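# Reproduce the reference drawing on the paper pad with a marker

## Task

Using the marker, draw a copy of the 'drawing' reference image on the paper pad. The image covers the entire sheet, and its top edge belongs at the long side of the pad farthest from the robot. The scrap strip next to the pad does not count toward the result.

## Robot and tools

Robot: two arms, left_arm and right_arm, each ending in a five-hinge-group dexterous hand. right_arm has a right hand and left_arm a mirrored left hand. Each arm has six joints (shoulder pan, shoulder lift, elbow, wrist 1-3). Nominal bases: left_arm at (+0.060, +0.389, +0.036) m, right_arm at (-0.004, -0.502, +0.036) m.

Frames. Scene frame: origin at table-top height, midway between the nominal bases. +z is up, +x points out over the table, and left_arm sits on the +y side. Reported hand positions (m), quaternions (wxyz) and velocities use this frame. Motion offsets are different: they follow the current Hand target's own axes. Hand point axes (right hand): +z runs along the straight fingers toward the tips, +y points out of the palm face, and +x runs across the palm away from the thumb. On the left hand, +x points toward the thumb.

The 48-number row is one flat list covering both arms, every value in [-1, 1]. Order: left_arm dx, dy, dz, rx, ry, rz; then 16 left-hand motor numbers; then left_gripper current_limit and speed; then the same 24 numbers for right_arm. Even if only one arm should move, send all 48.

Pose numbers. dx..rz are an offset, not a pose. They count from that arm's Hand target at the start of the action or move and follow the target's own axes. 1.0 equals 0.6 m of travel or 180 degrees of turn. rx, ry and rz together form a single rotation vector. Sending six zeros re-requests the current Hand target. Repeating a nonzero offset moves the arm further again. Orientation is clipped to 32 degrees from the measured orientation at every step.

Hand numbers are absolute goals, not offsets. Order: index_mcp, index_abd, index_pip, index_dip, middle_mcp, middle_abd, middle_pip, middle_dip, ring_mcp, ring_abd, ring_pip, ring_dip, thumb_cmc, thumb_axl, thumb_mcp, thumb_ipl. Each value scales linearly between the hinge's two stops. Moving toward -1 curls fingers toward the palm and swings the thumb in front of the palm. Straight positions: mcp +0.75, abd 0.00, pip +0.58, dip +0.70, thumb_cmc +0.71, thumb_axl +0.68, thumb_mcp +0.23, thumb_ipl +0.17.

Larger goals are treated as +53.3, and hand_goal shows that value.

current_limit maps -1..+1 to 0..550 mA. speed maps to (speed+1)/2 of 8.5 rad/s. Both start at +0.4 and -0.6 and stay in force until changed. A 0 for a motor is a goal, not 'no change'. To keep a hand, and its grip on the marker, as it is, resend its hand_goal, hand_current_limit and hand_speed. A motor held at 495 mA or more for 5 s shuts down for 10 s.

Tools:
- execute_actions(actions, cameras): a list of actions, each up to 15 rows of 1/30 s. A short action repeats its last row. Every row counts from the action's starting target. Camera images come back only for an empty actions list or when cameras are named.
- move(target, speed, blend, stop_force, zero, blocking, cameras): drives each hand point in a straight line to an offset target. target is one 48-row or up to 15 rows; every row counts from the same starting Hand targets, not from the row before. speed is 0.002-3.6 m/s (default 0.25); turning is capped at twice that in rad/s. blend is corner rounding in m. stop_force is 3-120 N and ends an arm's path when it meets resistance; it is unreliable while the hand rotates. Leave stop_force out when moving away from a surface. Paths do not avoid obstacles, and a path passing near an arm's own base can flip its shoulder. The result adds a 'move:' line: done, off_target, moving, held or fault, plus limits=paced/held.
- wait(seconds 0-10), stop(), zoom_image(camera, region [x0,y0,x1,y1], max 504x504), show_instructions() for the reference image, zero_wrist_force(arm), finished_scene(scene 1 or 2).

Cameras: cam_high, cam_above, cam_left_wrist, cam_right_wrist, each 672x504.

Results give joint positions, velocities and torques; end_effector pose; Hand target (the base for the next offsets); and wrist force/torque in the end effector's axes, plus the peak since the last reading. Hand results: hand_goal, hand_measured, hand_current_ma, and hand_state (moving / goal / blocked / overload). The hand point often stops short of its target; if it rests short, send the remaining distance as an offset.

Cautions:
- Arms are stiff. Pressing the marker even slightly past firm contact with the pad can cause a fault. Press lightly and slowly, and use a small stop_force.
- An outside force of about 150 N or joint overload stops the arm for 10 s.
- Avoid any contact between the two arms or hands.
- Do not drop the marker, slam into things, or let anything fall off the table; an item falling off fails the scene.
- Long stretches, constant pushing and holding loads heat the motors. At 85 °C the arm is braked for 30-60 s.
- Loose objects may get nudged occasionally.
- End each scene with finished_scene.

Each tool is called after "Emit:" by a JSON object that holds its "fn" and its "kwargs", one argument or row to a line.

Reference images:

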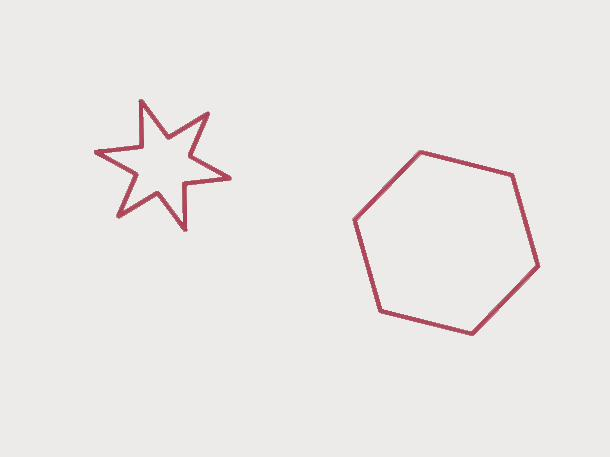

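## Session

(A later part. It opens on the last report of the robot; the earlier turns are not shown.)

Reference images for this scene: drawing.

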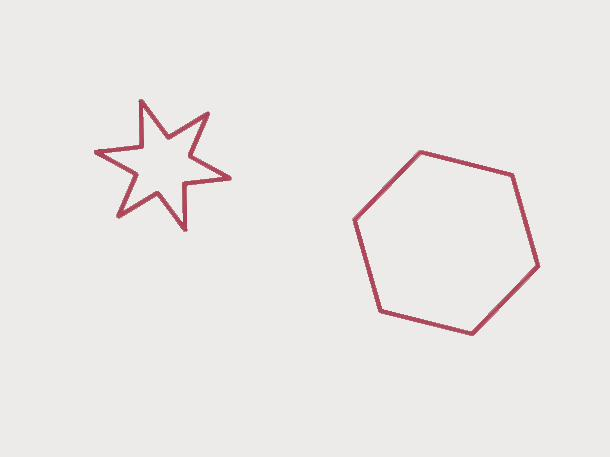

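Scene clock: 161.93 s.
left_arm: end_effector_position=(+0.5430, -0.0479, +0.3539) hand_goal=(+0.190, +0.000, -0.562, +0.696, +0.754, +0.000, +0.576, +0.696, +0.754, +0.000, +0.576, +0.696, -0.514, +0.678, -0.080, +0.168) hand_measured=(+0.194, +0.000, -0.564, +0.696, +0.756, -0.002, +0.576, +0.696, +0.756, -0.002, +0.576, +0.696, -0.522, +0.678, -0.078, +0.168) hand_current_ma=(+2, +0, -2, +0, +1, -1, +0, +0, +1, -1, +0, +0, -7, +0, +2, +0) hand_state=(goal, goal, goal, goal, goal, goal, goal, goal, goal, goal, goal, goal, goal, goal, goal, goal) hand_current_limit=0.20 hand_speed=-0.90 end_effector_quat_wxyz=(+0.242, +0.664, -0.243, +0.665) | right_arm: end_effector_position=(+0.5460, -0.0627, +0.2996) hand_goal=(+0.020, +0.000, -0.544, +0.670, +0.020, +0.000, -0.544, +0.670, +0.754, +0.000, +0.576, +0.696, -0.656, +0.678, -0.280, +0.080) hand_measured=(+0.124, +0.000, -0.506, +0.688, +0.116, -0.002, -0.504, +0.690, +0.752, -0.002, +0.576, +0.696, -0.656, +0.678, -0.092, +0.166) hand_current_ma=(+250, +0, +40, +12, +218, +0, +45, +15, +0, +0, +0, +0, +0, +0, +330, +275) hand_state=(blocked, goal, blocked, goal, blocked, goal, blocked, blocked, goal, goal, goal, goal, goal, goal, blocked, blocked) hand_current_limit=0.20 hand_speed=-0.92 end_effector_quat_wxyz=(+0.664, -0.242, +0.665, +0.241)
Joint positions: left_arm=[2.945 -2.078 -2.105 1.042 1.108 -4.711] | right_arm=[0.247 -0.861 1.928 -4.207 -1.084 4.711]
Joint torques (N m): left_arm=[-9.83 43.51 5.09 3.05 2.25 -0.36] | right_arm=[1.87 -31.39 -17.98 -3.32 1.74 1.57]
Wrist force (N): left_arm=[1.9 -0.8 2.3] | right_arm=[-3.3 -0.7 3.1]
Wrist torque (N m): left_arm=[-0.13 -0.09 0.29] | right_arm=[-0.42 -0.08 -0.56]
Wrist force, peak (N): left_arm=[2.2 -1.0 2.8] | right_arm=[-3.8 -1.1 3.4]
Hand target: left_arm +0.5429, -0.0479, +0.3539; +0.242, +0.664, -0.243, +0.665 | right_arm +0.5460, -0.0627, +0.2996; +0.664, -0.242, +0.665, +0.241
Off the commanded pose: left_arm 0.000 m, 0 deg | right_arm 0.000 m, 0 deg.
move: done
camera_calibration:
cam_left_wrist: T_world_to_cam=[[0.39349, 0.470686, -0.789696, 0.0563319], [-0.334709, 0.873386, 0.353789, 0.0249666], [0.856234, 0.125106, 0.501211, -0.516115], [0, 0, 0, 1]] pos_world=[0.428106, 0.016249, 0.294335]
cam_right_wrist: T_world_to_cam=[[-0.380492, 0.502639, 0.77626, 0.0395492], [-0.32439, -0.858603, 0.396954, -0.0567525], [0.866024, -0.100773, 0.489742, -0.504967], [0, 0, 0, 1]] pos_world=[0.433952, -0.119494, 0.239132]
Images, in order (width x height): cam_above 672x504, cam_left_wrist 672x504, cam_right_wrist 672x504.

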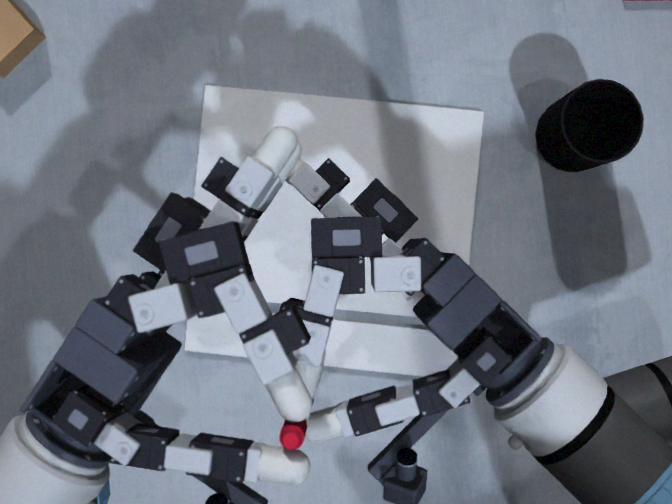

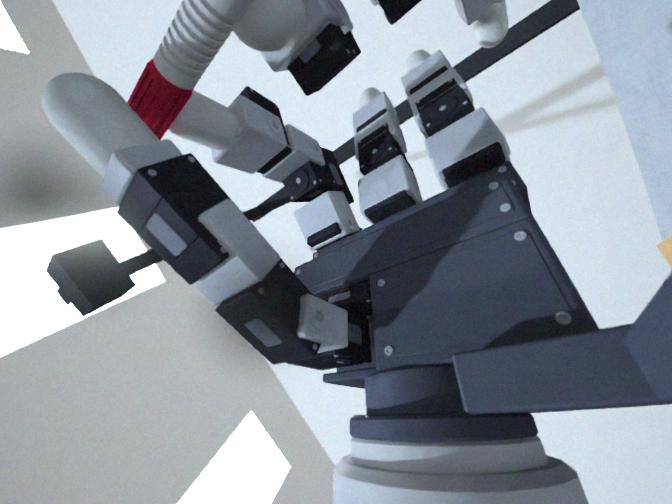

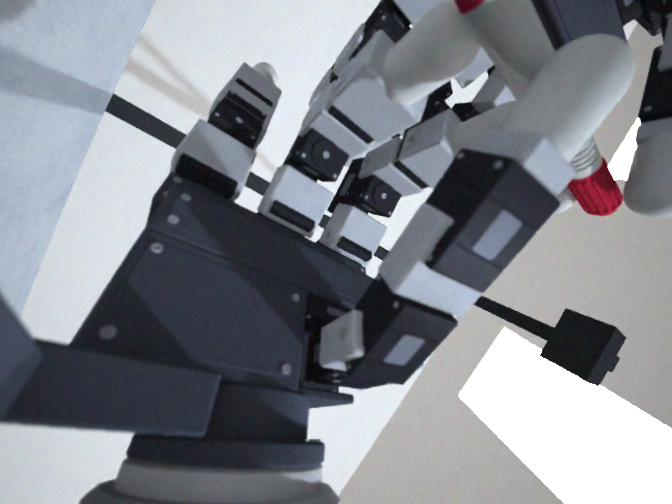

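Emit:
{"fn": "move", "kwargs": {
  "target": [
    [0,0,0,0,0,0,0.14,0,-0.58,0.69,0.754,0,0.576,0.696,0.754,0,0.576,0.696,-0.514,0.678,-0.13,0.14,0.2,-0.92,0,0,0,0,0,0,0.02,0,-0.545,0.67,0.02,0,-0.545,0.67,0.754,0,0.576,0.696,-0.657,0.678,-0.28,0.08,0.2,-0.92],
    [0,0,0,0,0,0,0.08,0,-0.6,0.67,0.754,0,0.576,0.696,0.754,0,0.576,0.696,-0.514,0.678,-0.18,0.11,0.2,-0.92,0,0,0,0,0,0,0.02,0,-0.545,0.67,0.02,0,-0.545,0.67,0.754,0,0.576,0.696,-0.657,0.678,-0.28,0.08,0.2,-0.92]
  ],
  "speed": 0.03,
  "cameras": ["cam_above","cam_left_wrist","cam_right_wrist"]
}}

Emit:
{"fn": "zoom_image", "kwargs": {
  "camera": "cam_above",
  "region": [200, 340, 380, 500]
}}

Scene clock: 163.90 s.
left_arm: end_effector_position=(+0.5429, -0.0479, +0.3539) hand_goal=(+0.080, +0.000, -0.600, +0.670, +0.754, +0.000, +0.576, +0.696, +0.754, +0.000, +0.576, +0.696, -0.514, +0.678, -0.180, +0.110) hand_measured=(+0.186, +0.000, -0.570, +0.688, +0.756, -0.002, +0.576, +0.696, +0.756, -0.002, +0.576, +0.696, -0.522, +0.678, -0.090, +0.148) hand_current_ma=(+330, +0, +53, +27, +1, -1, +0, +0, +1, -1, +0, +0, -7, +0, +330, +111) hand_state=(blocked, goal, blocked, goal, goal, goal, goal, goal, goal, goal, goal, goal, goal, goal, blocked, blocked) hand_current_limit=0.20 hand_speed=-0.92 end_effector_quat_wxyz=(+0.242, +0.664, -0.243, +0.665) | right_arm: end_effector_position=(+0.5460, -0.0627, +0.2996) hand_goal=(+0.020, +0.000, -0.544, +0.670, +0.020, +0.000, -0.544, +0.670, +0.754, +0.000, +0.576, +0.696, -0.656, +0.678, -0.280, +0.080) hand_measured=(+0.124, +0.000, -0.506, +0.688, +0.116, -0.002, -0.504, +0.690, +0.752, -0.002, +0.576, +0.696, -0.656, +0.678, -0.092, +0.166) hand_current_ma=(+247, +0, +40, +12, +218, +0, +45, +15, +0, +0, +0, +0, +0, +0, +330, +275) hand_state=(blocked, goal, blocked, goal, blocked, goal, blocked, blocked, goal, goal, goal, goal, goal, goal, blocked, blocked) hand_current_limit=0.20 hand_speed=-0.92 end_effector_quat_wxyz=(+0.664, -0.242, +0.665, +0.241)
Joint positions: left_arm=[2.945 -2.078 -2.106 1.042 1.108 -4.711] | right_arm=[0.247 -0.861 1.928 -4.207 -1.084 4.711]
Joint torques (N m): left_arm=[-8.33 41.7 4.39 2.93 1.89 -0.28] | right_arm=[3.82 -31.24 -18.2 -3.36 1.27 1.51]
Wrist force (N): left_arm=[2.1 -0.4 2.5] | right_arm=[-3.0 -0.9 3.5]
Wrist torque (N m): left_arm=[-0.10 -0.10 0.28] | right_arm=[-0.48 -0.08 -0.59]
Wrist force, peak (N): left_arm=[2.4 -0.7 2.9] | right_arm=[-3.8 -1.0 3.1]
Hand target: left_arm +0.5429, -0.0479, +0.3539; +0.242, +0.664, -0.243, +0.665 | right_arm +0.5460, -0.0627, +0.2996; +0.664, -0.242, +0.665, +0.241
Off the commanded pose: left_arm 0.000 m, 0 deg | right_arm 0.000 m, 0 deg.
move: done
camera_calibration:
cam_left_wrist: T_world_to_cam=[[0.39349, 0.470686, -0.789696, 0.0563713], [-0.334709, 0.873386, 0.353789, 0.0249331], [0.856234, 0.125106, 0.501211, -0.51603], [0, 0, 0, 1]] pos_world=[0.428006, 0.016249, 0.294335]
cam_right_wrist: T_world_to_cam=[[-0.380492, 0.502639, 0.77626, 0.0395492], [-0.32439, -0.858603, 0.396954, -0.0567525], [0.866024, -0.100773, 0.489742, -0.504967], [0, 0, 0, 1]] pos_world=[0.433952, -0.119494, 0.239132]
Images, in order (width x height): cam_above 672x504, cam_left_wrist 672x504, cam_right_wrist 672x504.

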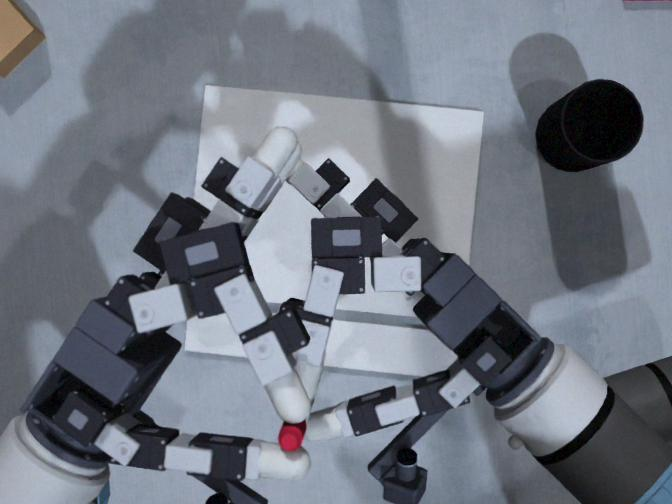

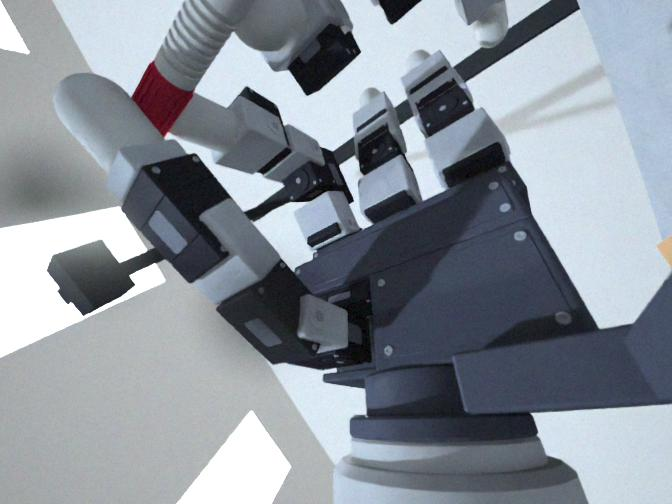

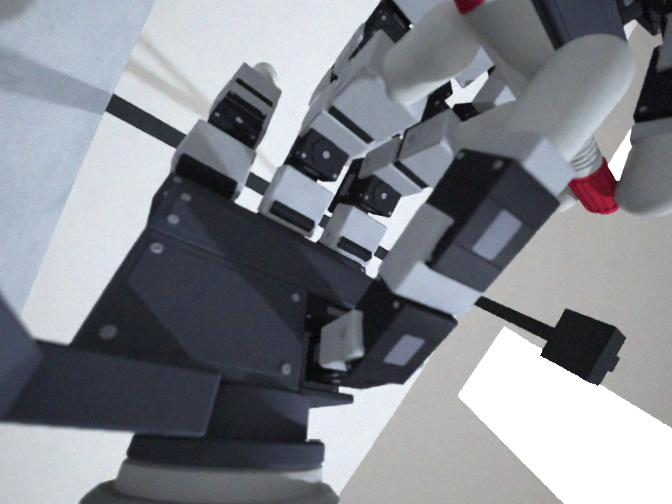

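Scaled by 2.800.

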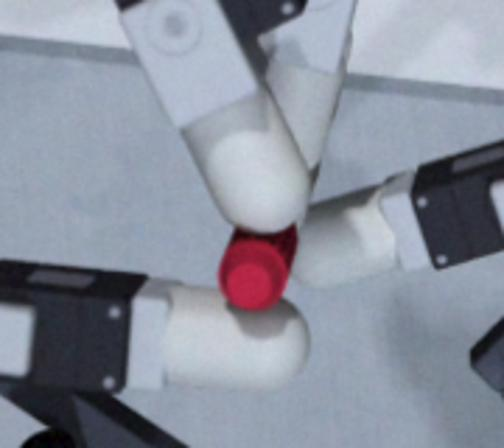

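Emit:
{"fn": "move", "kwargs": {
  "target": [0.025,0,0,0,0,0,0.08,0,-0.6,0.67,0.754,0,0.576,0.696,0.754,0,0.576,0.696,-0.514,0.678,-0.18,0.11,0.2,-0.92,0,0,0,0,0,0,0.02,0,-0.545,0.67,0.02,0,-0.545,0.67,0.754,0,0.576,0.696,-0.657,0.678,-0.28,0.08,0.2,-0.92],
  "speed": 0.03,
  "cameras": ["cam_above","cam_left_wrist","cam_right_wrist"]
}}

Emit:
{"fn": "zoom_image", "kwargs": {
  "camera": "cam_left_wrist",
  "region": [20, 0, 260, 200]
}}

Scene clock: 165.80 s.
left_arm: end_effector_position=(+0.5429, -0.0479, +0.3688) hand_goal=(+0.080, +0.000, -0.600, +0.670, +0.754, +0.000, +0.576, +0.696, +0.754, +0.000, +0.576, +0.696, -0.514, +0.678, -0.180, +0.110) hand_measured=(+0.174, -0.006, -0.570, +0.688, +0.756, -0.002, +0.576, +0.696, +0.756, -0.002, +0.576, +0.696, -0.556, +0.664, -0.092, +0.146) hand_current_ma=(+296, -4, +53, +27, +1, -1, +0, +0, +1, -1, +0, +0, -92, -24, +330, +109) hand_state=(blocked, goal, blocked, goal, goal, goal, goal, goal, goal, goal, goal, goal, blocked, goal, blocked, blocked) hand_current_limit=0.20 hand_speed=-0.92 end_effector_quat_wxyz=(+0.242, +0.664, -0.243, +0.665) | right_arm: end_effector_position=(+0.5460, -0.0627, +0.2996) hand_goal=(+0.020, +0.000, -0.544, +0.670, +0.020, +0.000, -0.544, +0.670, +0.754, +0.000, +0.576, +0.696, -0.656, +0.678, -0.280, +0.080) hand_measured=(+0.124, +0.004, -0.506, +0.688, +0.114, +0.002, -0.504, +0.690, +0.752, -0.002, +0.576, +0.696, -0.654, +0.678, -0.092, +0.166) hand_current_ma=(+247, +1, +40, +12, +215, +0, +45, +15, +0, +0, +0, +0, +0, +0, +330, +275) hand_state=(blocked, goal, blocked, goal, blocked, goal, blocked, blocked, goal, goal, goal, goal, goal, goal, blocked, blocked) hand_current_limit=0.20 hand_speed=-0.92 end_effector_quat_wxyz=(+0.664, -0.242, +0.665, +0.241)
Joint positions: left_arm=[2.945 -2.043 -2.101 1.003 1.108 -4.711] | right_arm=[0.247 -0.861 1.928 -4.207 -1.084 4.711]
Joint torques (N m): left_arm=[-9.72 40.92 22.57 0.39 2.36 -0.01] | right_arm=[2.39 -31.92 -15.8 -2.97 0.92 1.56]
Wrist force (N): left_arm=[0.1 -0.4 2.5] | right_arm=[-4.8 -0.6 3.1]
Wrist torque (N m): left_arm=[-0.11 -0.05 0.34] | right_arm=[-0.38 0.03 -0.51]
Wrist force, peak (N): left_arm=[2.6 -0.7 2.6] | right_arm=[-7.2 -1.0 3.2]
Hand target: left_arm +0.5429, -0.0479, +0.3689; +0.242, +0.664, -0.243, +0.665 | right_arm +0.5460, -0.0627, +0.2996; +0.664, -0.242, +0.665, +0.241
Off the commanded pose: left_arm 0.000 m, 0 deg | right_arm 0.000 m, 0 deg.
move: done
camera_calibration:
cam_left_wrist: T_world_to_cam=[[0.393516, 0.470618, -0.789724, 0.0681357], [-0.334677, 0.873423, 0.353728, 0.0196664], [0.856234, 0.125105, 0.501211, -0.523498], [0, 0, 0, 1]] pos_world=[0.428006, 0.0162493, 0.309235]
cam_right_wrist: T_world_to_cam=[[-0.380492, 0.502639, 0.77626, 0.0395492], [-0.32439, -0.858603, 0.396954, -0.0567525], [0.866024, -0.100773, 0.489742, -0.504967], [0, 0, 0, 1]] pos_world=[0.433952, -0.119494, 0.239132]
Images, in order (width x height): cam_above 672x504, cam_left_wrist 672x504, cam_right_wrist 672x504.

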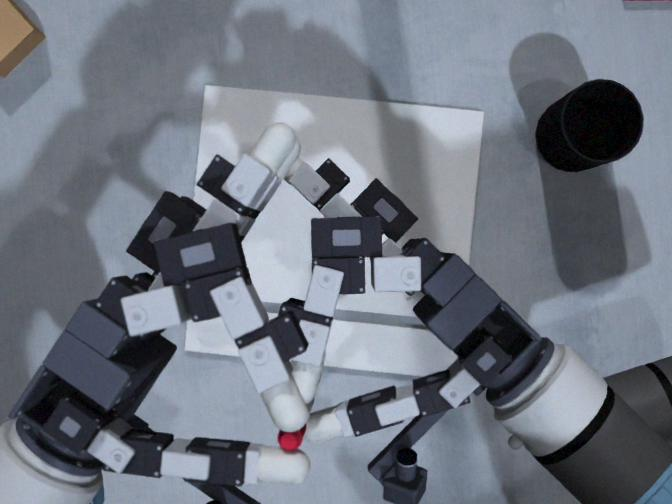

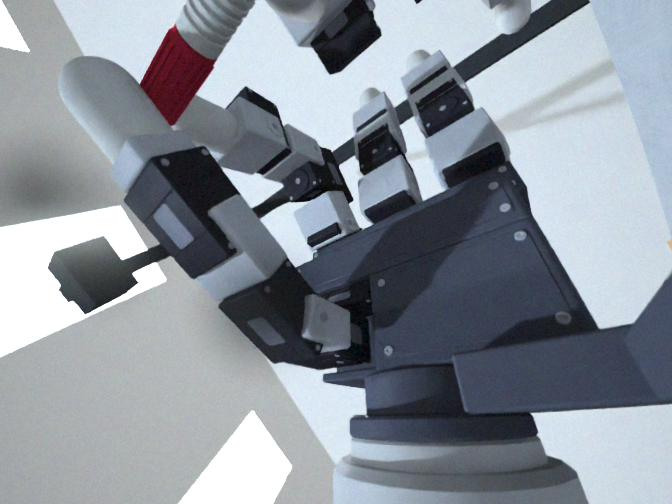

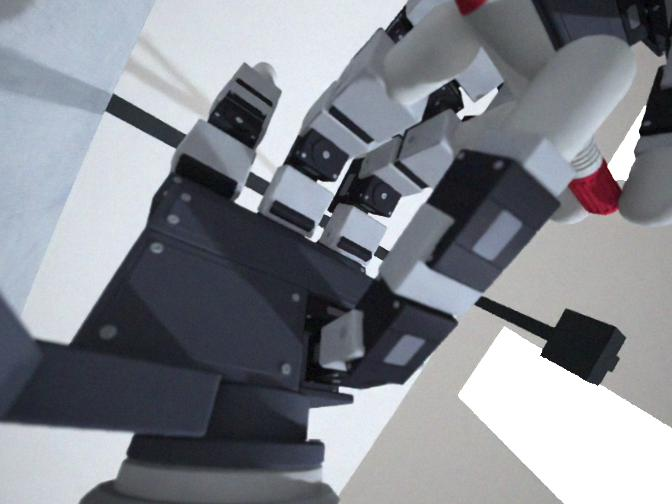

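Scaled by 2.100.

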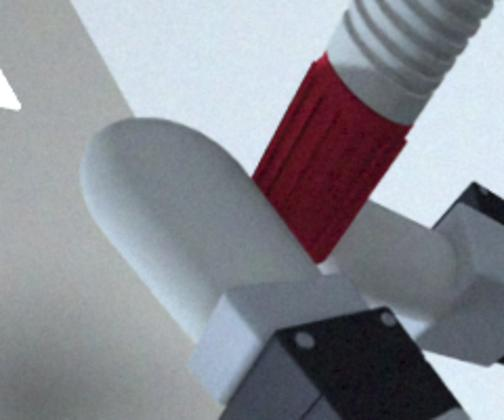

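Emit:
{"fn": "move", "kwargs": {
  "target": [
    [0,0,0,0,0,0,0.33,0,-0.655,0.696,0.754,0,0.576,0.696,0.754,0,0.576,0.696,-0.514,0.678,0.0,0.168,0.2,-0.8,0,0,0,0,0,0,0.02,0,-0.545,0.67,0.02,0,-0.545,0.67,0.754,0,0.576,0.696,-0.657,0.678,-0.28,0.08,0.5,-0.92],
    [-0.0673,0,0,0,0,0,0.33,0,-0.655,0.696,0.754,0,0.576,0.696,0.754,0,0.576,0.696,-0.514,0.678,0.0,0.168,0.2,-0.8,0,0,0,0,0,0,-0.03,0,-0.56,0.66,-0.03,0,-0.56,0.66,0.754,0,0.576,0.696,-0.657,0.678,-0.3,0.06,0.75,-0.92]
  ],
  "speed": 0.05,
  "cameras": ["cam_above","cam_left_wrist","cam_right_wrist"]
}}

Emit:
{"fn": "zoom_image", "kwargs": {
  "camera": "cam_left_wrist",
  "region": [20, 0, 260, 200]
}}

Emit:
{"fn": "zoom_image", "kwargs": {
  "camera": "cam_right_wrist",
  "region": [350, 0, 672, 240]
}}

Scene clock: 176.37 s.
left_arm: end_effector_position=(+0.5429, -0.0479, +0.3285) hand_goal=(+0.330, +0.000, -0.654, +0.696, +0.754, +0.000, +0.576, +0.696, +0.754, +0.000, +0.576, +0.696, -0.514, +0.678, +0.000, +0.168) hand_measured=(+0.322, +0.016, -0.658, +0.696, +0.756, -0.002, +0.576, +0.696, +0.756, -0.002, +0.576, +0.696, -0.536, +0.672, -0.002, +0.170) hand_current_ma=(-8, +20, -3, +0, +1, -1, +0, +0, +1, -1, +0, +0, -37, -6, -2, +1) hand_state=(goal, goal, goal, goal, goal, goal, goal, goal, goal, goal, goal, goal, blocked, goal, goal, goal) hand_current_limit=0.20 hand_speed=-0.80 end_effector_quat_wxyz=(+0.242, +0.664, -0.243, +0.665) | right_arm: end_effector_position=(+0.5460, -0.0627, +0.2996) hand_goal=(-0.030, +0.000, -0.560, +0.660, -0.030, +0.000, -0.560, +0.660, +0.754, +0.000, +0.576, +0.696, -0.656, +0.678, -0.300, +0.060) hand_measured=(+0.052, -0.022, -0.538, +0.670, -0.010, -0.008, -0.554, +0.664, +0.752, -0.002, +0.576, +0.696, -0.676, +0.672, -0.260, +0.078) hand_current_ma=(+164, -13, +17, +4, +16, -3, +2, +1, +0, +0, +0, +0, -14, -3, +67, +20) hand_state=(blocked, blocked, blocked, goal, blocked, goal, goal, goal, goal, goal, goal, goal, goal, goal, blocked, goal) hand_current_limit=0.75 hand_speed=-0.92 end_effector_quat_wxyz=(+0.664, -0.242, +0.665, +0.241)
Joint positions: left_arm=[2.946 -2.139 -2.109 1.107 1.108 -4.711] | right_arm=[0.247 -0.861 1.928 -4.207 -1.084 4.711]
Joint torques (N m): left_arm=[8.99 27.59 15.52 2.28 -0.84 -1.34] | right_arm=[0.89 -50.7 -7.05 -1 -0.19 0.46]
Wrist force (N): left_arm=[3.5 -0.2 2.0] | right_arm=[-0.8 -1.6 3.6]
Wrist torque (N m): left_arm=[-0.11 0.02 0.24] | right_arm=[-0.49 -0.07 -0.53]
Wrist force, peak (N): left_arm=[9.9 -1.8 1.3] | right_arm=[-6.1 -1.2 3.3]
Hand target: left_arm +0.5429, -0.0479, +0.3285; +0.242, +0.664, -0.243, +0.665 | right_arm +0.5460, -0.0627, +0.2996; +0.664, -0.242, +0.665, +0.241
Off the commanded pose: left_arm 0.000 m, 0 deg | right_arm 0.000 m, 0 deg.
move: done
camera_calibration:
cam_left_wrist: T_world_to_cam=[[0.39349, 0.470686, -0.789696, 0.0363449], [-0.334709, 0.873386, 0.353789, 0.0337966], [0.856234, 0.125106, 0.501211, -0.503362], [0, 0, 0, 1]] pos_world=[0.428006, 0.016349, 0.269035]
cam_right_wrist: T_world_to_cam=[[-0.380492, 0.502639, 0.77626, 0.0395492], [-0.32439, -0.858603, 0.396954, -0.0567525], [0.866024, -0.100773, 0.489742, -0.504967], [0, 0, 0, 1]] pos_world=[0.433952, -0.119494, 0.239132]
Images, in order (width x height): cam_above 672x504, cam_left_wrist 672x504, cam_right_wrist 672x504.

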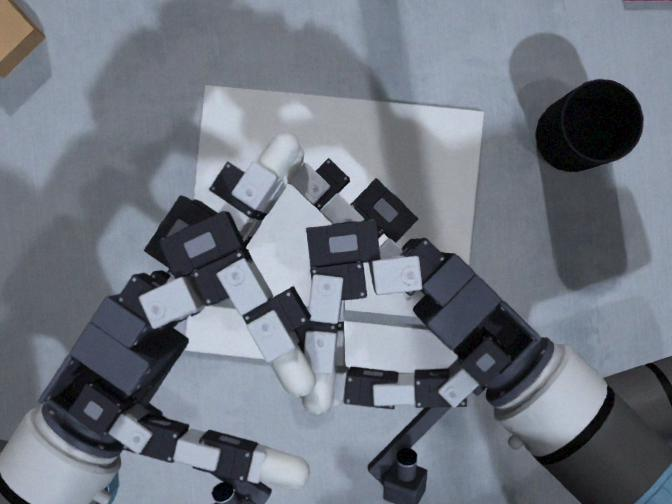

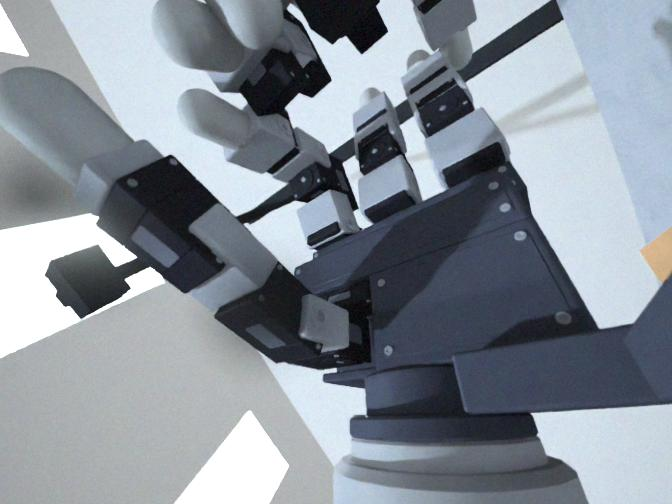

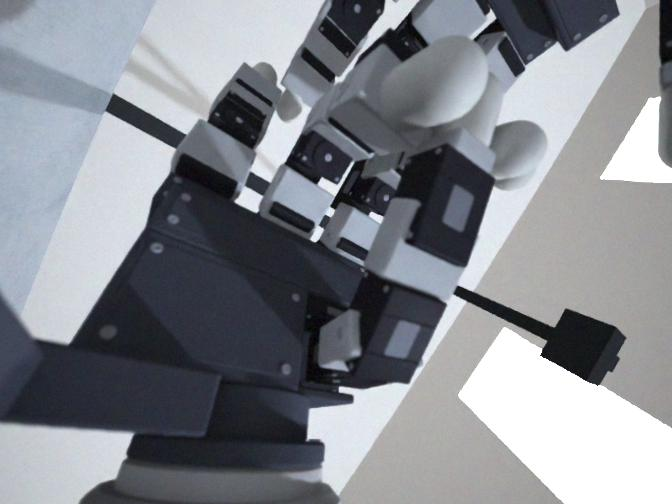

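Scaled by 2.100.

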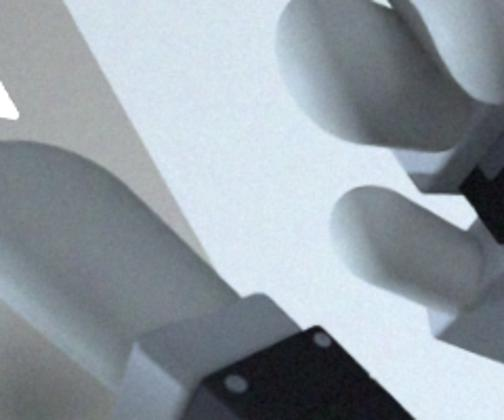

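Scaled by 1.565.

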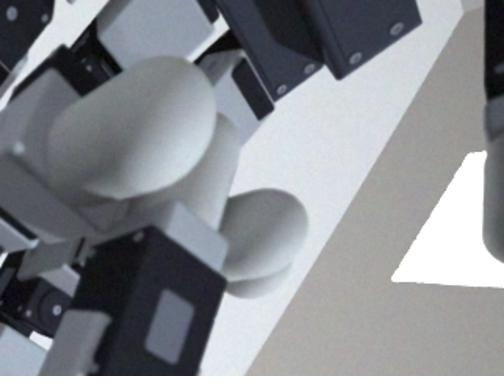

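Emit:
{"fn": "wait", "kwargs": {
  "seconds": 0.5,
  "cameras": ["all"]
}}

Emit:
{"fn": "zoom_image", "kwargs": {
  "camera": "cam_high",
  "region": [180, 120, 460, 400]
}}

Scene clock: 177.63 s.
left_arm: end_effector_position=(+0.5429, -0.0479, +0.3285) hand_goal=(+0.330, +0.000, -0.654, +0.696, +0.754, +0.000, +0.576, +0.696, +0.754, +0.000, +0.576, +0.696, -0.514, +0.678, +0.000, +0.168) hand_measured=(+0.322, +0.016, -0.658, +0.696, +0.756, -0.002, +0.576, +0.696, +0.756, -0.002, +0.576, +0.696, -0.536, +0.672, -0.002, +0.170) hand_current_ma=(-8, +20, -3, +0, +1, -1, +0, +0, +1, -1, +0, +0, -37, -6, -2, +1) hand_state=(goal, goal, goal, goal, goal, goal, goal, goal, goal, goal, goal, goal, blocked, goal, goal, goal) hand_current_limit=0.20 hand_speed=-0.80 end_effector_quat_wxyz=(+0.242, +0.664, -0.243, +0.665) | right_arm: end_effector_position=(+0.5460, -0.0627, +0.2996) hand_goal=(-0.030, +0.000, -0.560, +0.660, -0.030, +0.000, -0.560, +0.660, +0.754, +0.000, +0.576, +0.696, -0.656, +0.678, -0.300, +0.060) hand_measured=(+0.052, -0.022, -0.538, +0.670, -0.010, -0.008, -0.554, +0.664, +0.752, -0.002, +0.576, +0.696, -0.676, +0.672, -0.260, +0.078) hand_current_ma=(+164, -13, +17, +4, +16, -3, +2, +1, +0, +0, +0, +0, -14, -3, +67, +20) hand_state=(blocked, blocked, blocked, goal, blocked, goal, goal, goal, goal, goal, goal, goal, goal, goal, blocked, goal) hand_current_limit=0.75 hand_speed=-0.92 end_effector_quat_wxyz=(+0.664, -0.242, +0.665, +0.241)
Joint positions: left_arm=[2.946 -2.139 -2.109 1.107 1.108 -4.711] | right_arm=[0.247 -0.861 1.928 -4.207 -1.084 4.711]
Joint torques (N m): left_arm=[8.11 28.77 16.64 1.51 0.27 -1.24] | right_arm=[0.1 -51.12 -8.42 -0.6 -0.53 1.65]
Wrist force (N): left_arm=[3.8 -0.2 1.6] | right_arm=[-1.0 -1.5 3.5]
Wrist torque (N m): left_arm=[-0.07 -0.03 0.27] | right_arm=[-0.47 -0.03 -0.55]
Wrist force, peak (N): left_arm=[5.1 -0.2 2.0] | right_arm=[-2.2 -1.4 3.5]
Hand target: left_arm +0.5429, -0.0479, +0.3285; +0.242, +0.664, -0.243, +0.665 | right_arm +0.5460, -0.0627, +0.2996; +0.664, -0.242, +0.665, +0.241
Off the commanded pose: left_arm 0.000 m, 0 deg | right_arm 0.000 m, 0 deg.
wait: 0.50 s; at rest from the start
camera_calibration:
cam_left_wrist: T_world_to_cam=[[0.39349, 0.470686, -0.789696, 0.0363919], [-0.334709, 0.873386, 0.353789, 0.033884], [0.856234, 0.125106, 0.501211, -0.503349], [0, 0, 0, 1]] pos_world=[0.428006, 0.016249, 0.269035]
cam_right_wrist: T_world_to_cam=[[-0.38048, 0.502671, 0.776245, 0.0395516], [-0.324403, -0.858584, 0.396983, -0.0567511], [0.866024, -0.100772, 0.489742, -0.504967], [0, 0, 0, 1]] pos_world=[0.433952, -0.119494, 0.239131]

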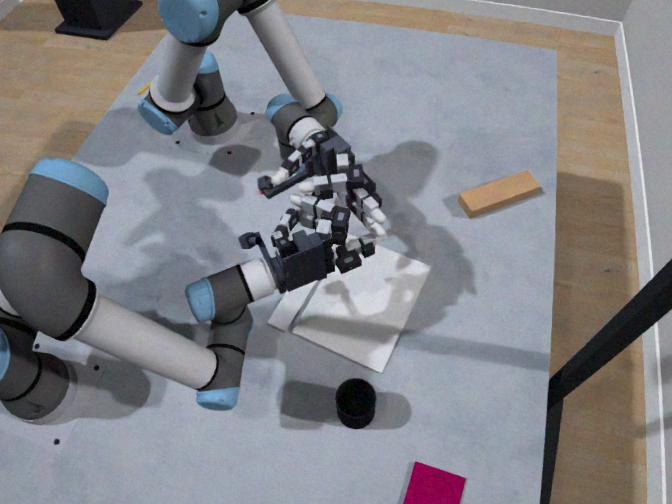

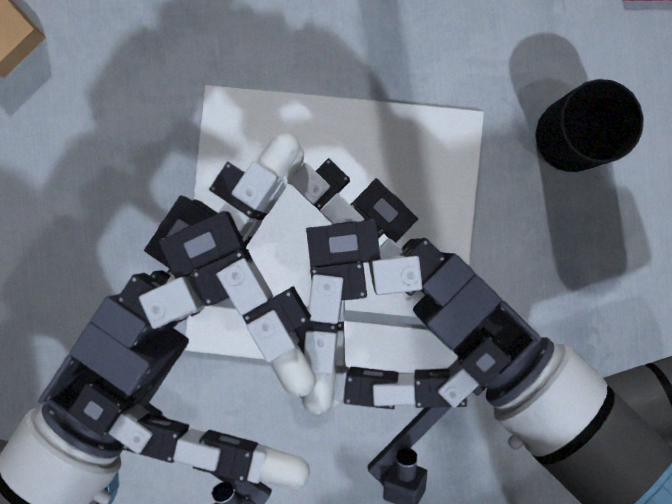

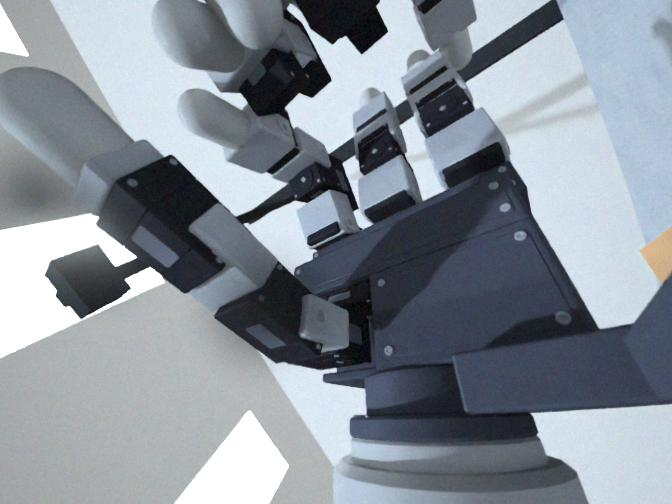

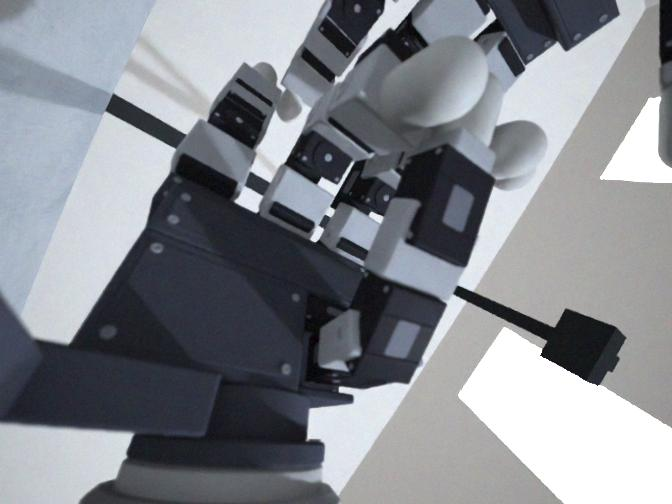

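Scaled by 1.800.

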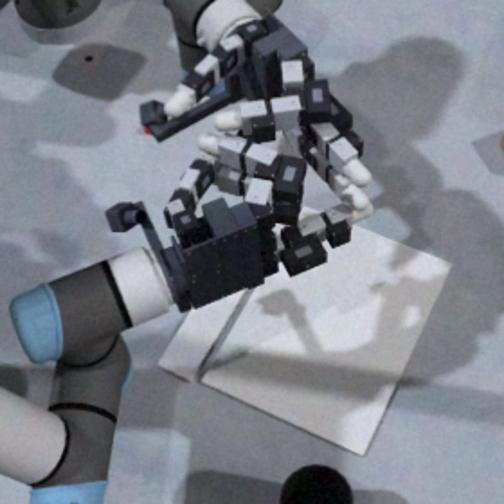

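Emit:
{"fn": "move", "kwargs": {
  "target": [0.05,-0.25,-0.16,0,0,0,0.33,0,-0.655,0.696,0.754,0,0.576,0.696,0.754,0,0.576,0.696,-0.514,0.678,0.0,0.168,0.2,-0.8,0,-0.2,-0.16,0,0,0,0.37,0,-0.679,0.696,0.37,0,-0.679,0.696,0.754,0,0.576,0.696,-0.657,0.678,0,0.168,0.2,-0.8],
  "speed": 0.25,
  "cameras": ["cam_above","cam_high","cam_left_wrist"]
}}

Emit:
{"fn": "zoom_image", "kwargs": {
  "camera": "cam_high",
  "region": [180, 120, 460, 400]
}}

Scene clock: 180.43 s.
left_arm: end_effector_position=(+0.5660, +0.1286, +0.3587) hand_goal=(+0.330, +0.000, -0.654, +0.696, +0.754, +0.000, +0.576, +0.696, +0.754, +0.000, +0.576, +0.696, -0.514, +0.678, +0.000, +0.168) hand_measured=(+0.328, +0.000, -0.656, +0.696, +0.756, -0.002, +0.576, +0.696, +0.756, -0.002, +0.576, +0.696, -0.536, +0.672, -0.002, +0.170) hand_current_ma=(-2, +0, -1, +0, +1, -1, +0, +0, +1, -1, +0, +0, -37, -6, -2, +1) hand_state=(goal, goal, goal, goal, goal, goal, goal, goal, goal, goal, goal, goal, blocked, goal, goal, goal) hand_current_limit=0.20 hand_speed=-0.80 end_effector_quat_wxyz=(+0.242, +0.664, -0.243, +0.665) | right_arm: end_effector_position=(+0.5493, -0.2163, +0.2998) hand_goal=(+0.370, +0.000, -0.678, +0.696, +0.370, +0.000, -0.678, +0.696, +0.754, +0.000, +0.576, +0.696, -0.656, +0.678, +0.000, +0.168) hand_measured=(+0.368, -0.008, -0.676, +0.698, +0.368, -0.008, -0.674, +0.692, +0.752, -0.002, +0.576, +0.696, -0.676, +0.672, -0.002, +0.166) hand_current_ma=(-1, -3, +0, +0, -1, -2, +1, -1, +0, +0, +0, +0, -14, -2, +0, +0) hand_state=(goal, goal, goal, goal, goal, goal, goal, goal, goal, goal, goal, goal, goal, goal, goal, goal) hand_current_limit=0.20 hand_speed=-0.80 end_effector_quat_wxyz=(+0.664, -0.242, +0.665, +0.241)
Joint positions: left_arm=[3.409 -2.011 -2.215 1.085 0.644 -4.711] | right_arm=[-0.103 -0.918 2.072 -4.292 -0.734 4.71]
Joint torques (N m): left_arm=[7.42 36.93 1.89 -0.07 -2.09 1.38] | right_arm=[-10.21 -45.13 -2.51 -3 1.56 -1.43]
Wrist force (N): left_arm=[1.8 -0.7 2.5] | right_arm=[-3.8 -0.7 3.3]
Wrist torque (N m): left_arm=[-0.15 -0.05 0.17] | right_arm=[-0.43 -0.03 -0.49]
Wrist force, peak (N): left_arm=[4.9 -0.1 2.2] | right_arm=[-4.3 -1.8 2.7]
Hand target: left_arm +0.5660, +0.1287, +0.3587; +0.242, +0.664, -0.243, +0.665 | right_arm +0.5493, -0.2164, +0.2998; +0.664, -0.242, +0.665, +0.241
Off the commanded pose: left_arm 0.000 m, 0 deg | right_arm 0.000 m, 0 deg.
move: done
camera_calibration:
cam_left_wrist: T_world_to_cam=[[0.393516, 0.470618, -0.789724, -0.0319947], [-0.334677, 0.873423, 0.353728, -0.123189], [0.856234, 0.125105, 0.501211, -0.560296], [0, 0, 0, 1]] pos_world=[0.451106, 0.192749, 0.299135]
Images, in order (width x height): cam_high 672x504, cam_above 672x504, cam_left_wrist 672x504.

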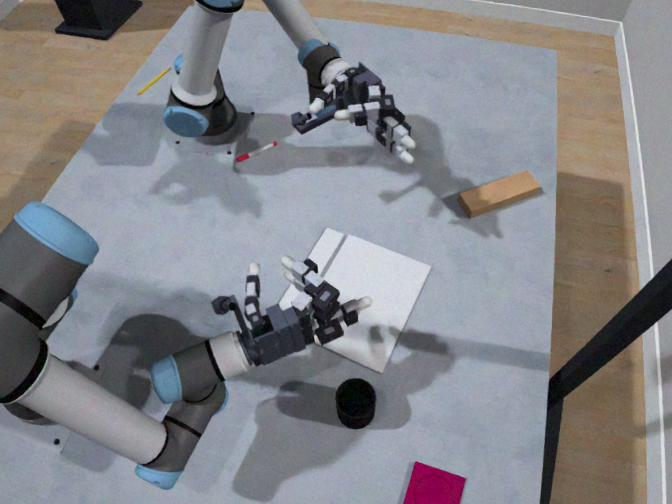

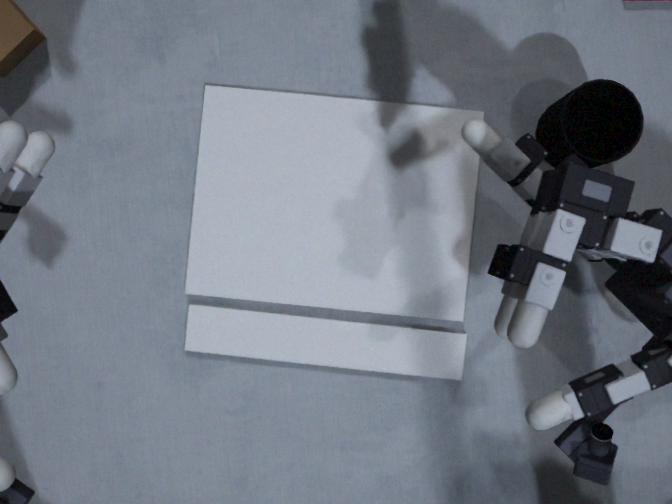

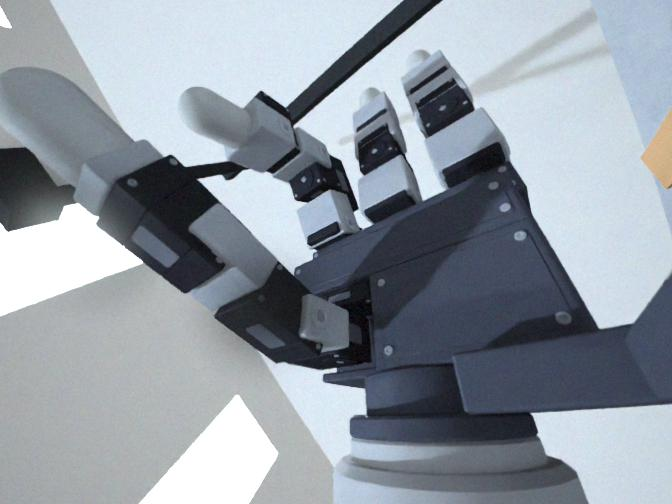

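Scaled by 1.800.

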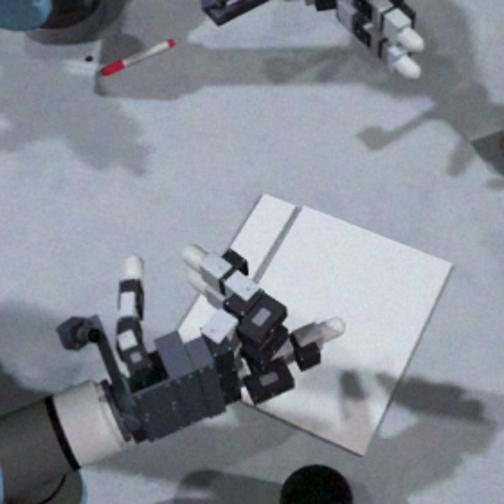

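Emit:
{"fn": "move", "kwargs": {
  "target": [-0.3978,0.1075,-0.4973,0.522,-0.5451,-0.2239,0.754,0,0.576,0.696,0.754,0,0.576,0.696,0.754,0,0.576,0.696,-0.514,0.678,0.1,0.168,0.2,-0.7,0,0,0,0,0,0,0.37,0,-0.679,0.696,0.37,0,-0.679,0.696,0.754,0,0.576,0.696,-0.656,0.678,0,0.168,0.2,-0.8],
  "speed": 0.25,
  "cameras": ["all"]
}}

Emit:
{"fn": "zoom_image", "kwargs": {
  "camera": "cam_high",
  "region": [120, 60, 400, 260]
}}

Scene clock: 211.63 s.
left_arm: end_effector_position=(+0.2965, +0.2716, +0.1200) hand_goal=(+0.754, +0.000, +0.576, +0.696, +0.754, +0.000, +0.576, +0.696, +0.754, +0.000, +0.576, +0.696, -0.514, +0.678, +0.100, +0.168) hand_measured=(+0.748, -0.002, +0.574, +0.696, +0.748, -0.002, +0.576, +0.696, +0.750, -0.002, +0.576, +0.696, -0.518, +0.676, +0.098, +0.170) hand_current_ma=(-5, -1, -2, +0, -5, -1, +0, +0, -4, -1, +0, +0, -4, -2, -3, +1) hand_state=(goal, goal, goal, goal, goal, goal, goal, goal, goal, goal, goal, goal, goal, goal, goal, goal) hand_current_limit=0.20 hand_speed=-0.70 end_effector_quat_wxyz=(-0.317, +0.869, +0.357, -0.129) | right_arm: end_effector_position=(+0.5493, -0.2164, +0.2998) hand_goal=(+0.370, +0.000, -0.678, +0.696, +0.370, +0.000, -0.678, +0.696, +0.754, +0.000, +0.576, +0.696, -0.656, +0.678, +0.000, +0.168) hand_measured=(+0.368, -0.008, -0.676, +0.698, +0.368, -0.008, -0.674, +0.692, +0.752, -0.002, +0.576, +0.696, -0.676, +0.672, -0.002, +0.166) hand_current_ma=(-1, -3, +0, +0, -1, -2, +1, -1, +0, +0, +0, +0, -14, -2, +0, +0) hand_state=(goal, goal, goal, goal, goal, goal, goal, goal, goal, goal, goal, goal, goal, goal, goal, goal) hand_current_limit=0.20 hand_speed=-0.80 end_effector_quat_wxyz=(+0.664, -0.242, +0.665, +0.241)
Joint positions: left_arm=[2.981 -1.316 -2.368 -1.636 1.939 -5.808] | right_arm=[-0.103 -0.919 2.072 -4.292 -0.734 4.71]
Joint torques (N m): left_arm=[8.73 1.58 28.53 -0.4 -1.67 -1.59] | right_arm=[-11.76 -44.38 -2.76 -2.87 1.64 -1.34]
Wrist force (N): left_arm=[0.3 -3.1 1.3] | right_arm=[-3.8 -0.9 3.1]
Wrist torque (N m): left_arm=[-0.21 0.12 0.00] | right_arm=[-0.44 -0.02 -0.49]
Wrist force, peak (N): left_arm=[2.3 -0.6 2.9] | right_arm=[-4.1 -1.1 3.5]
Hand target: left_arm +0.2964, +0.2716, +0.1199; -0.317, +0.869, +0.357, -0.129 | right_arm +0.5493, -0.2164, +0.2998; +0.664, -0.242, +0.665, +0.241
Off the commanded pose: left_arm 0.000 m, 0 deg | right_arm 0.000 m, 0 deg.
move: done
camera_calibration:
cam_left_wrist: T_world_to_cam=[[-0.891792, -0.222192, 0.394129, 0.24538], [0.376208, 0.119765, 0.918762, -0.327765], [-0.251345, 0.967619, -0.0232152, -0.0653715], [0, 0, 0, 1]] pos_world=[0.325705, 0.157031, 0.202909]
cam_right_wrist: T_world_to_cam=[[-0.380492, 0.502639, 0.77626, 0.117777], [-0.32439, -0.858603, 0.396954, -0.187682], [0.866024, -0.100773, 0.489742, -0.523451], [0, 0, 0, 1]] pos_world=[0.437252, -0.273094, 0.239432]

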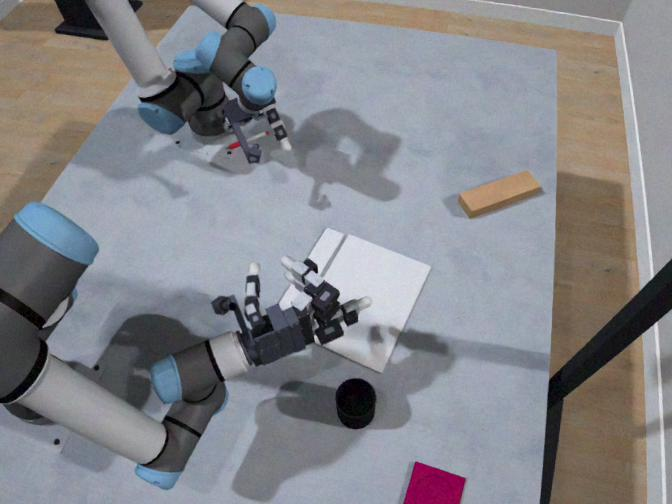

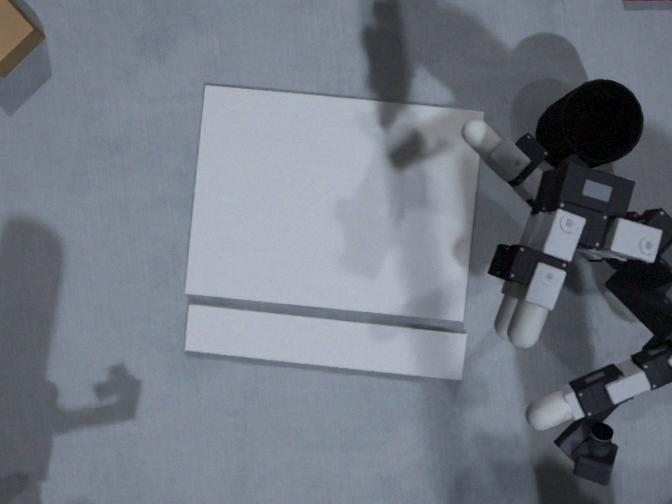

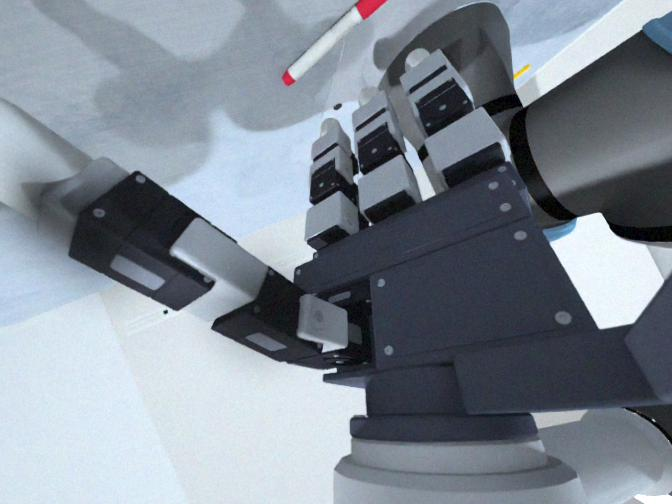

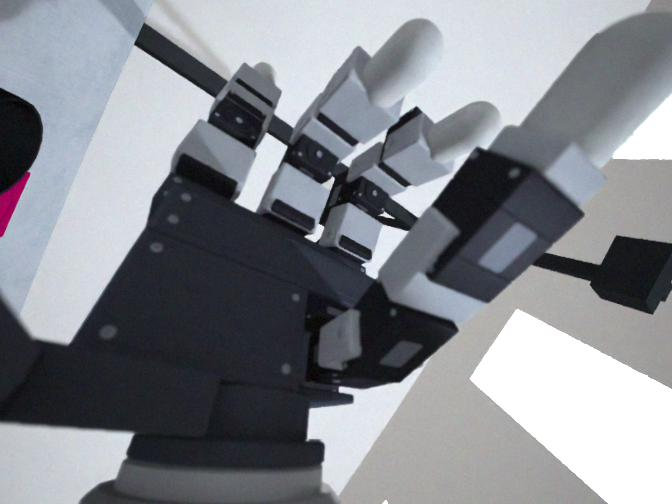

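Scaled by 1.800.

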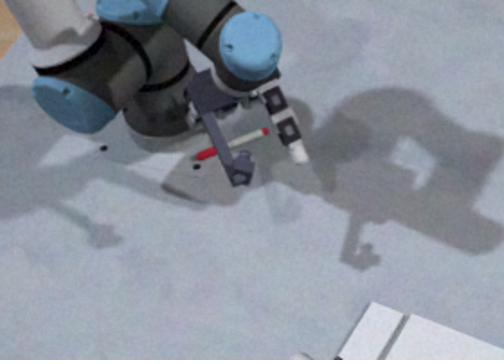

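Emit:
{"fn": "wait", "kwargs": {
  "seconds": 0.3,
  "cameras": ["cam_left_wrist","cam_high"]
}}

Emit:
{"fn": "zoom_image", "kwargs": {
  "camera": "cam_high",
  "region": [120, 60, 400, 260]
}}

Scene clock: 214.13 s.
left_arm: end_effector_position=(+0.2964, +0.2716, +0.1199) hand_goal=(+0.754, +0.000, +0.576, +0.696, +0.754, +0.000, +0.576, +0.696, +0.754, +0.000, +0.576, +0.696, -0.514, +0.678, +0.100, +0.168) hand_measured=(+0.748, -0.002, +0.574, +0.696, +0.748, -0.002, +0.576, +0.696, +0.750, -0.002, +0.576, +0.696, -0.518, +0.676, +0.098, +0.170) hand_current_ma=(-5, -1, -2, +0, -5, -1, +0, +0, -4, -1, +0, +0, -4, -2, -3, +1) hand_state=(goal, goal, goal, goal, goal, goal, goal, goal, goal, goal, goal, goal, goal, goal, goal, goal) hand_current_limit=0.20 hand_speed=-0.70 end_effector_quat_wxyz=(-0.317, +0.869, +0.357, -0.129) | right_arm: end_effector_position=(+0.5493, -0.2164, +0.2998) hand_goal=(+0.370, +0.000, -0.678, +0.696, +0.370, +0.000, -0.678, +0.696, +0.754, +0.000, +0.576, +0.696, -0.656, +0.678, +0.000, +0.168) hand_measured=(+0.368, -0.008, -0.676, +0.698, +0.368, -0.008, -0.674, +0.692, +0.752, -0.002, +0.576, +0.696, -0.676, +0.672, -0.002, +0.166) hand_current_ma=(-1, -3, +0, +0, -1, -2, +1, -1, +0, +0, +0, +0, -14, -2, +0, +0) hand_state=(goal, goal, goal, goal, goal, goal, goal, goal, goal, goal, goal, goal, goal, goal, goal, goal) hand_current_limit=0.20 hand_speed=-0.80 end_effector_quat_wxyz=(+0.664, -0.242, +0.665, +0.241)
Joint positions: left_arm=[2.981 -1.316 -2.368 -1.636 1.938 -5.809] | right_arm=[-0.103 -0.919 2.072 -4.292 -0.734 4.71]
Joint torques (N m): left_arm=[8.28 2.45 28.14 -0.28 -1.67 -1.79] | right_arm=[-10.62 -45.07 -3.48 -3.12 1.54 -1.16]
Wrist force (N): left_arm=[0.2 -2.7 1.4] | right_arm=[-3.8 -1.0 3.1]
Wrist torque (N m): left_arm=[-0.19 0.13 -0.02] | right_arm=[-0.45 -0.01 -0.49]
Wrist force, peak (N): left_arm=[0.0 -3.5 1.5] | right_arm=[-4.1 -1.0 3.3]
Hand target: left_arm +0.2964, +0.2716, +0.1199; -0.317, +0.869, +0.357, -0.129 | right_arm +0.5493, -0.2164, +0.2998; +0.664, -0.242, +0.665, +0.241
Off the commanded pose: left_arm 0.000 m, 0 deg | right_arm 0.000 m, 0 deg.
wait: 0.30 s; at rest from the start
camera_calibration:
cam_left_wrist: T_world_to_cam=[[-0.891537, -0.222634, 0.394456, 0.245341], [0.376544, 0.119729, 0.918629, -0.327748], [-0.251746, 0.967522, -0.0229118, -0.0652905], [0, 0, 0, 1]] pos_world=[0.325706, 0.157032, 0.202807]
Images, in order (width x height): cam_high 672x504, cam_left_wrist 672x504.

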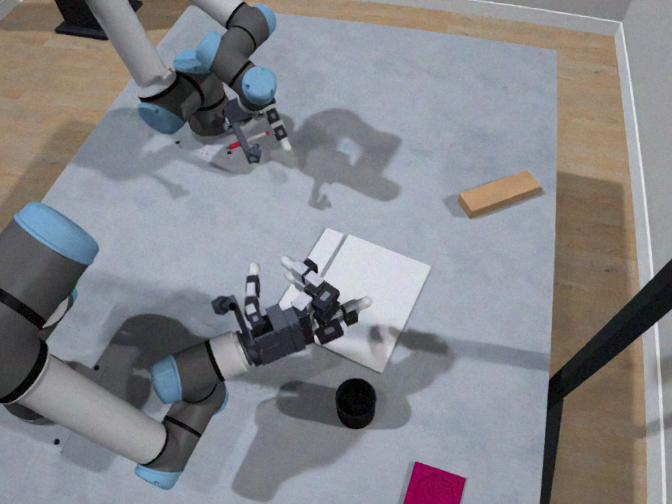

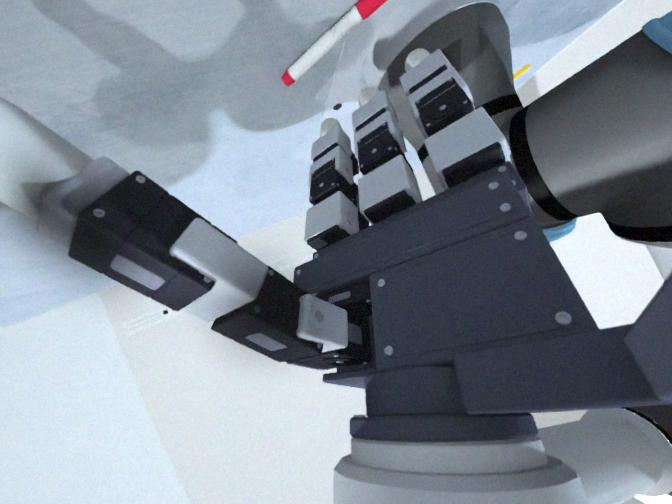

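Scaled by 1.800.

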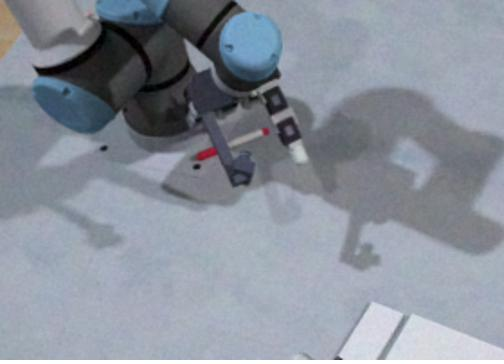

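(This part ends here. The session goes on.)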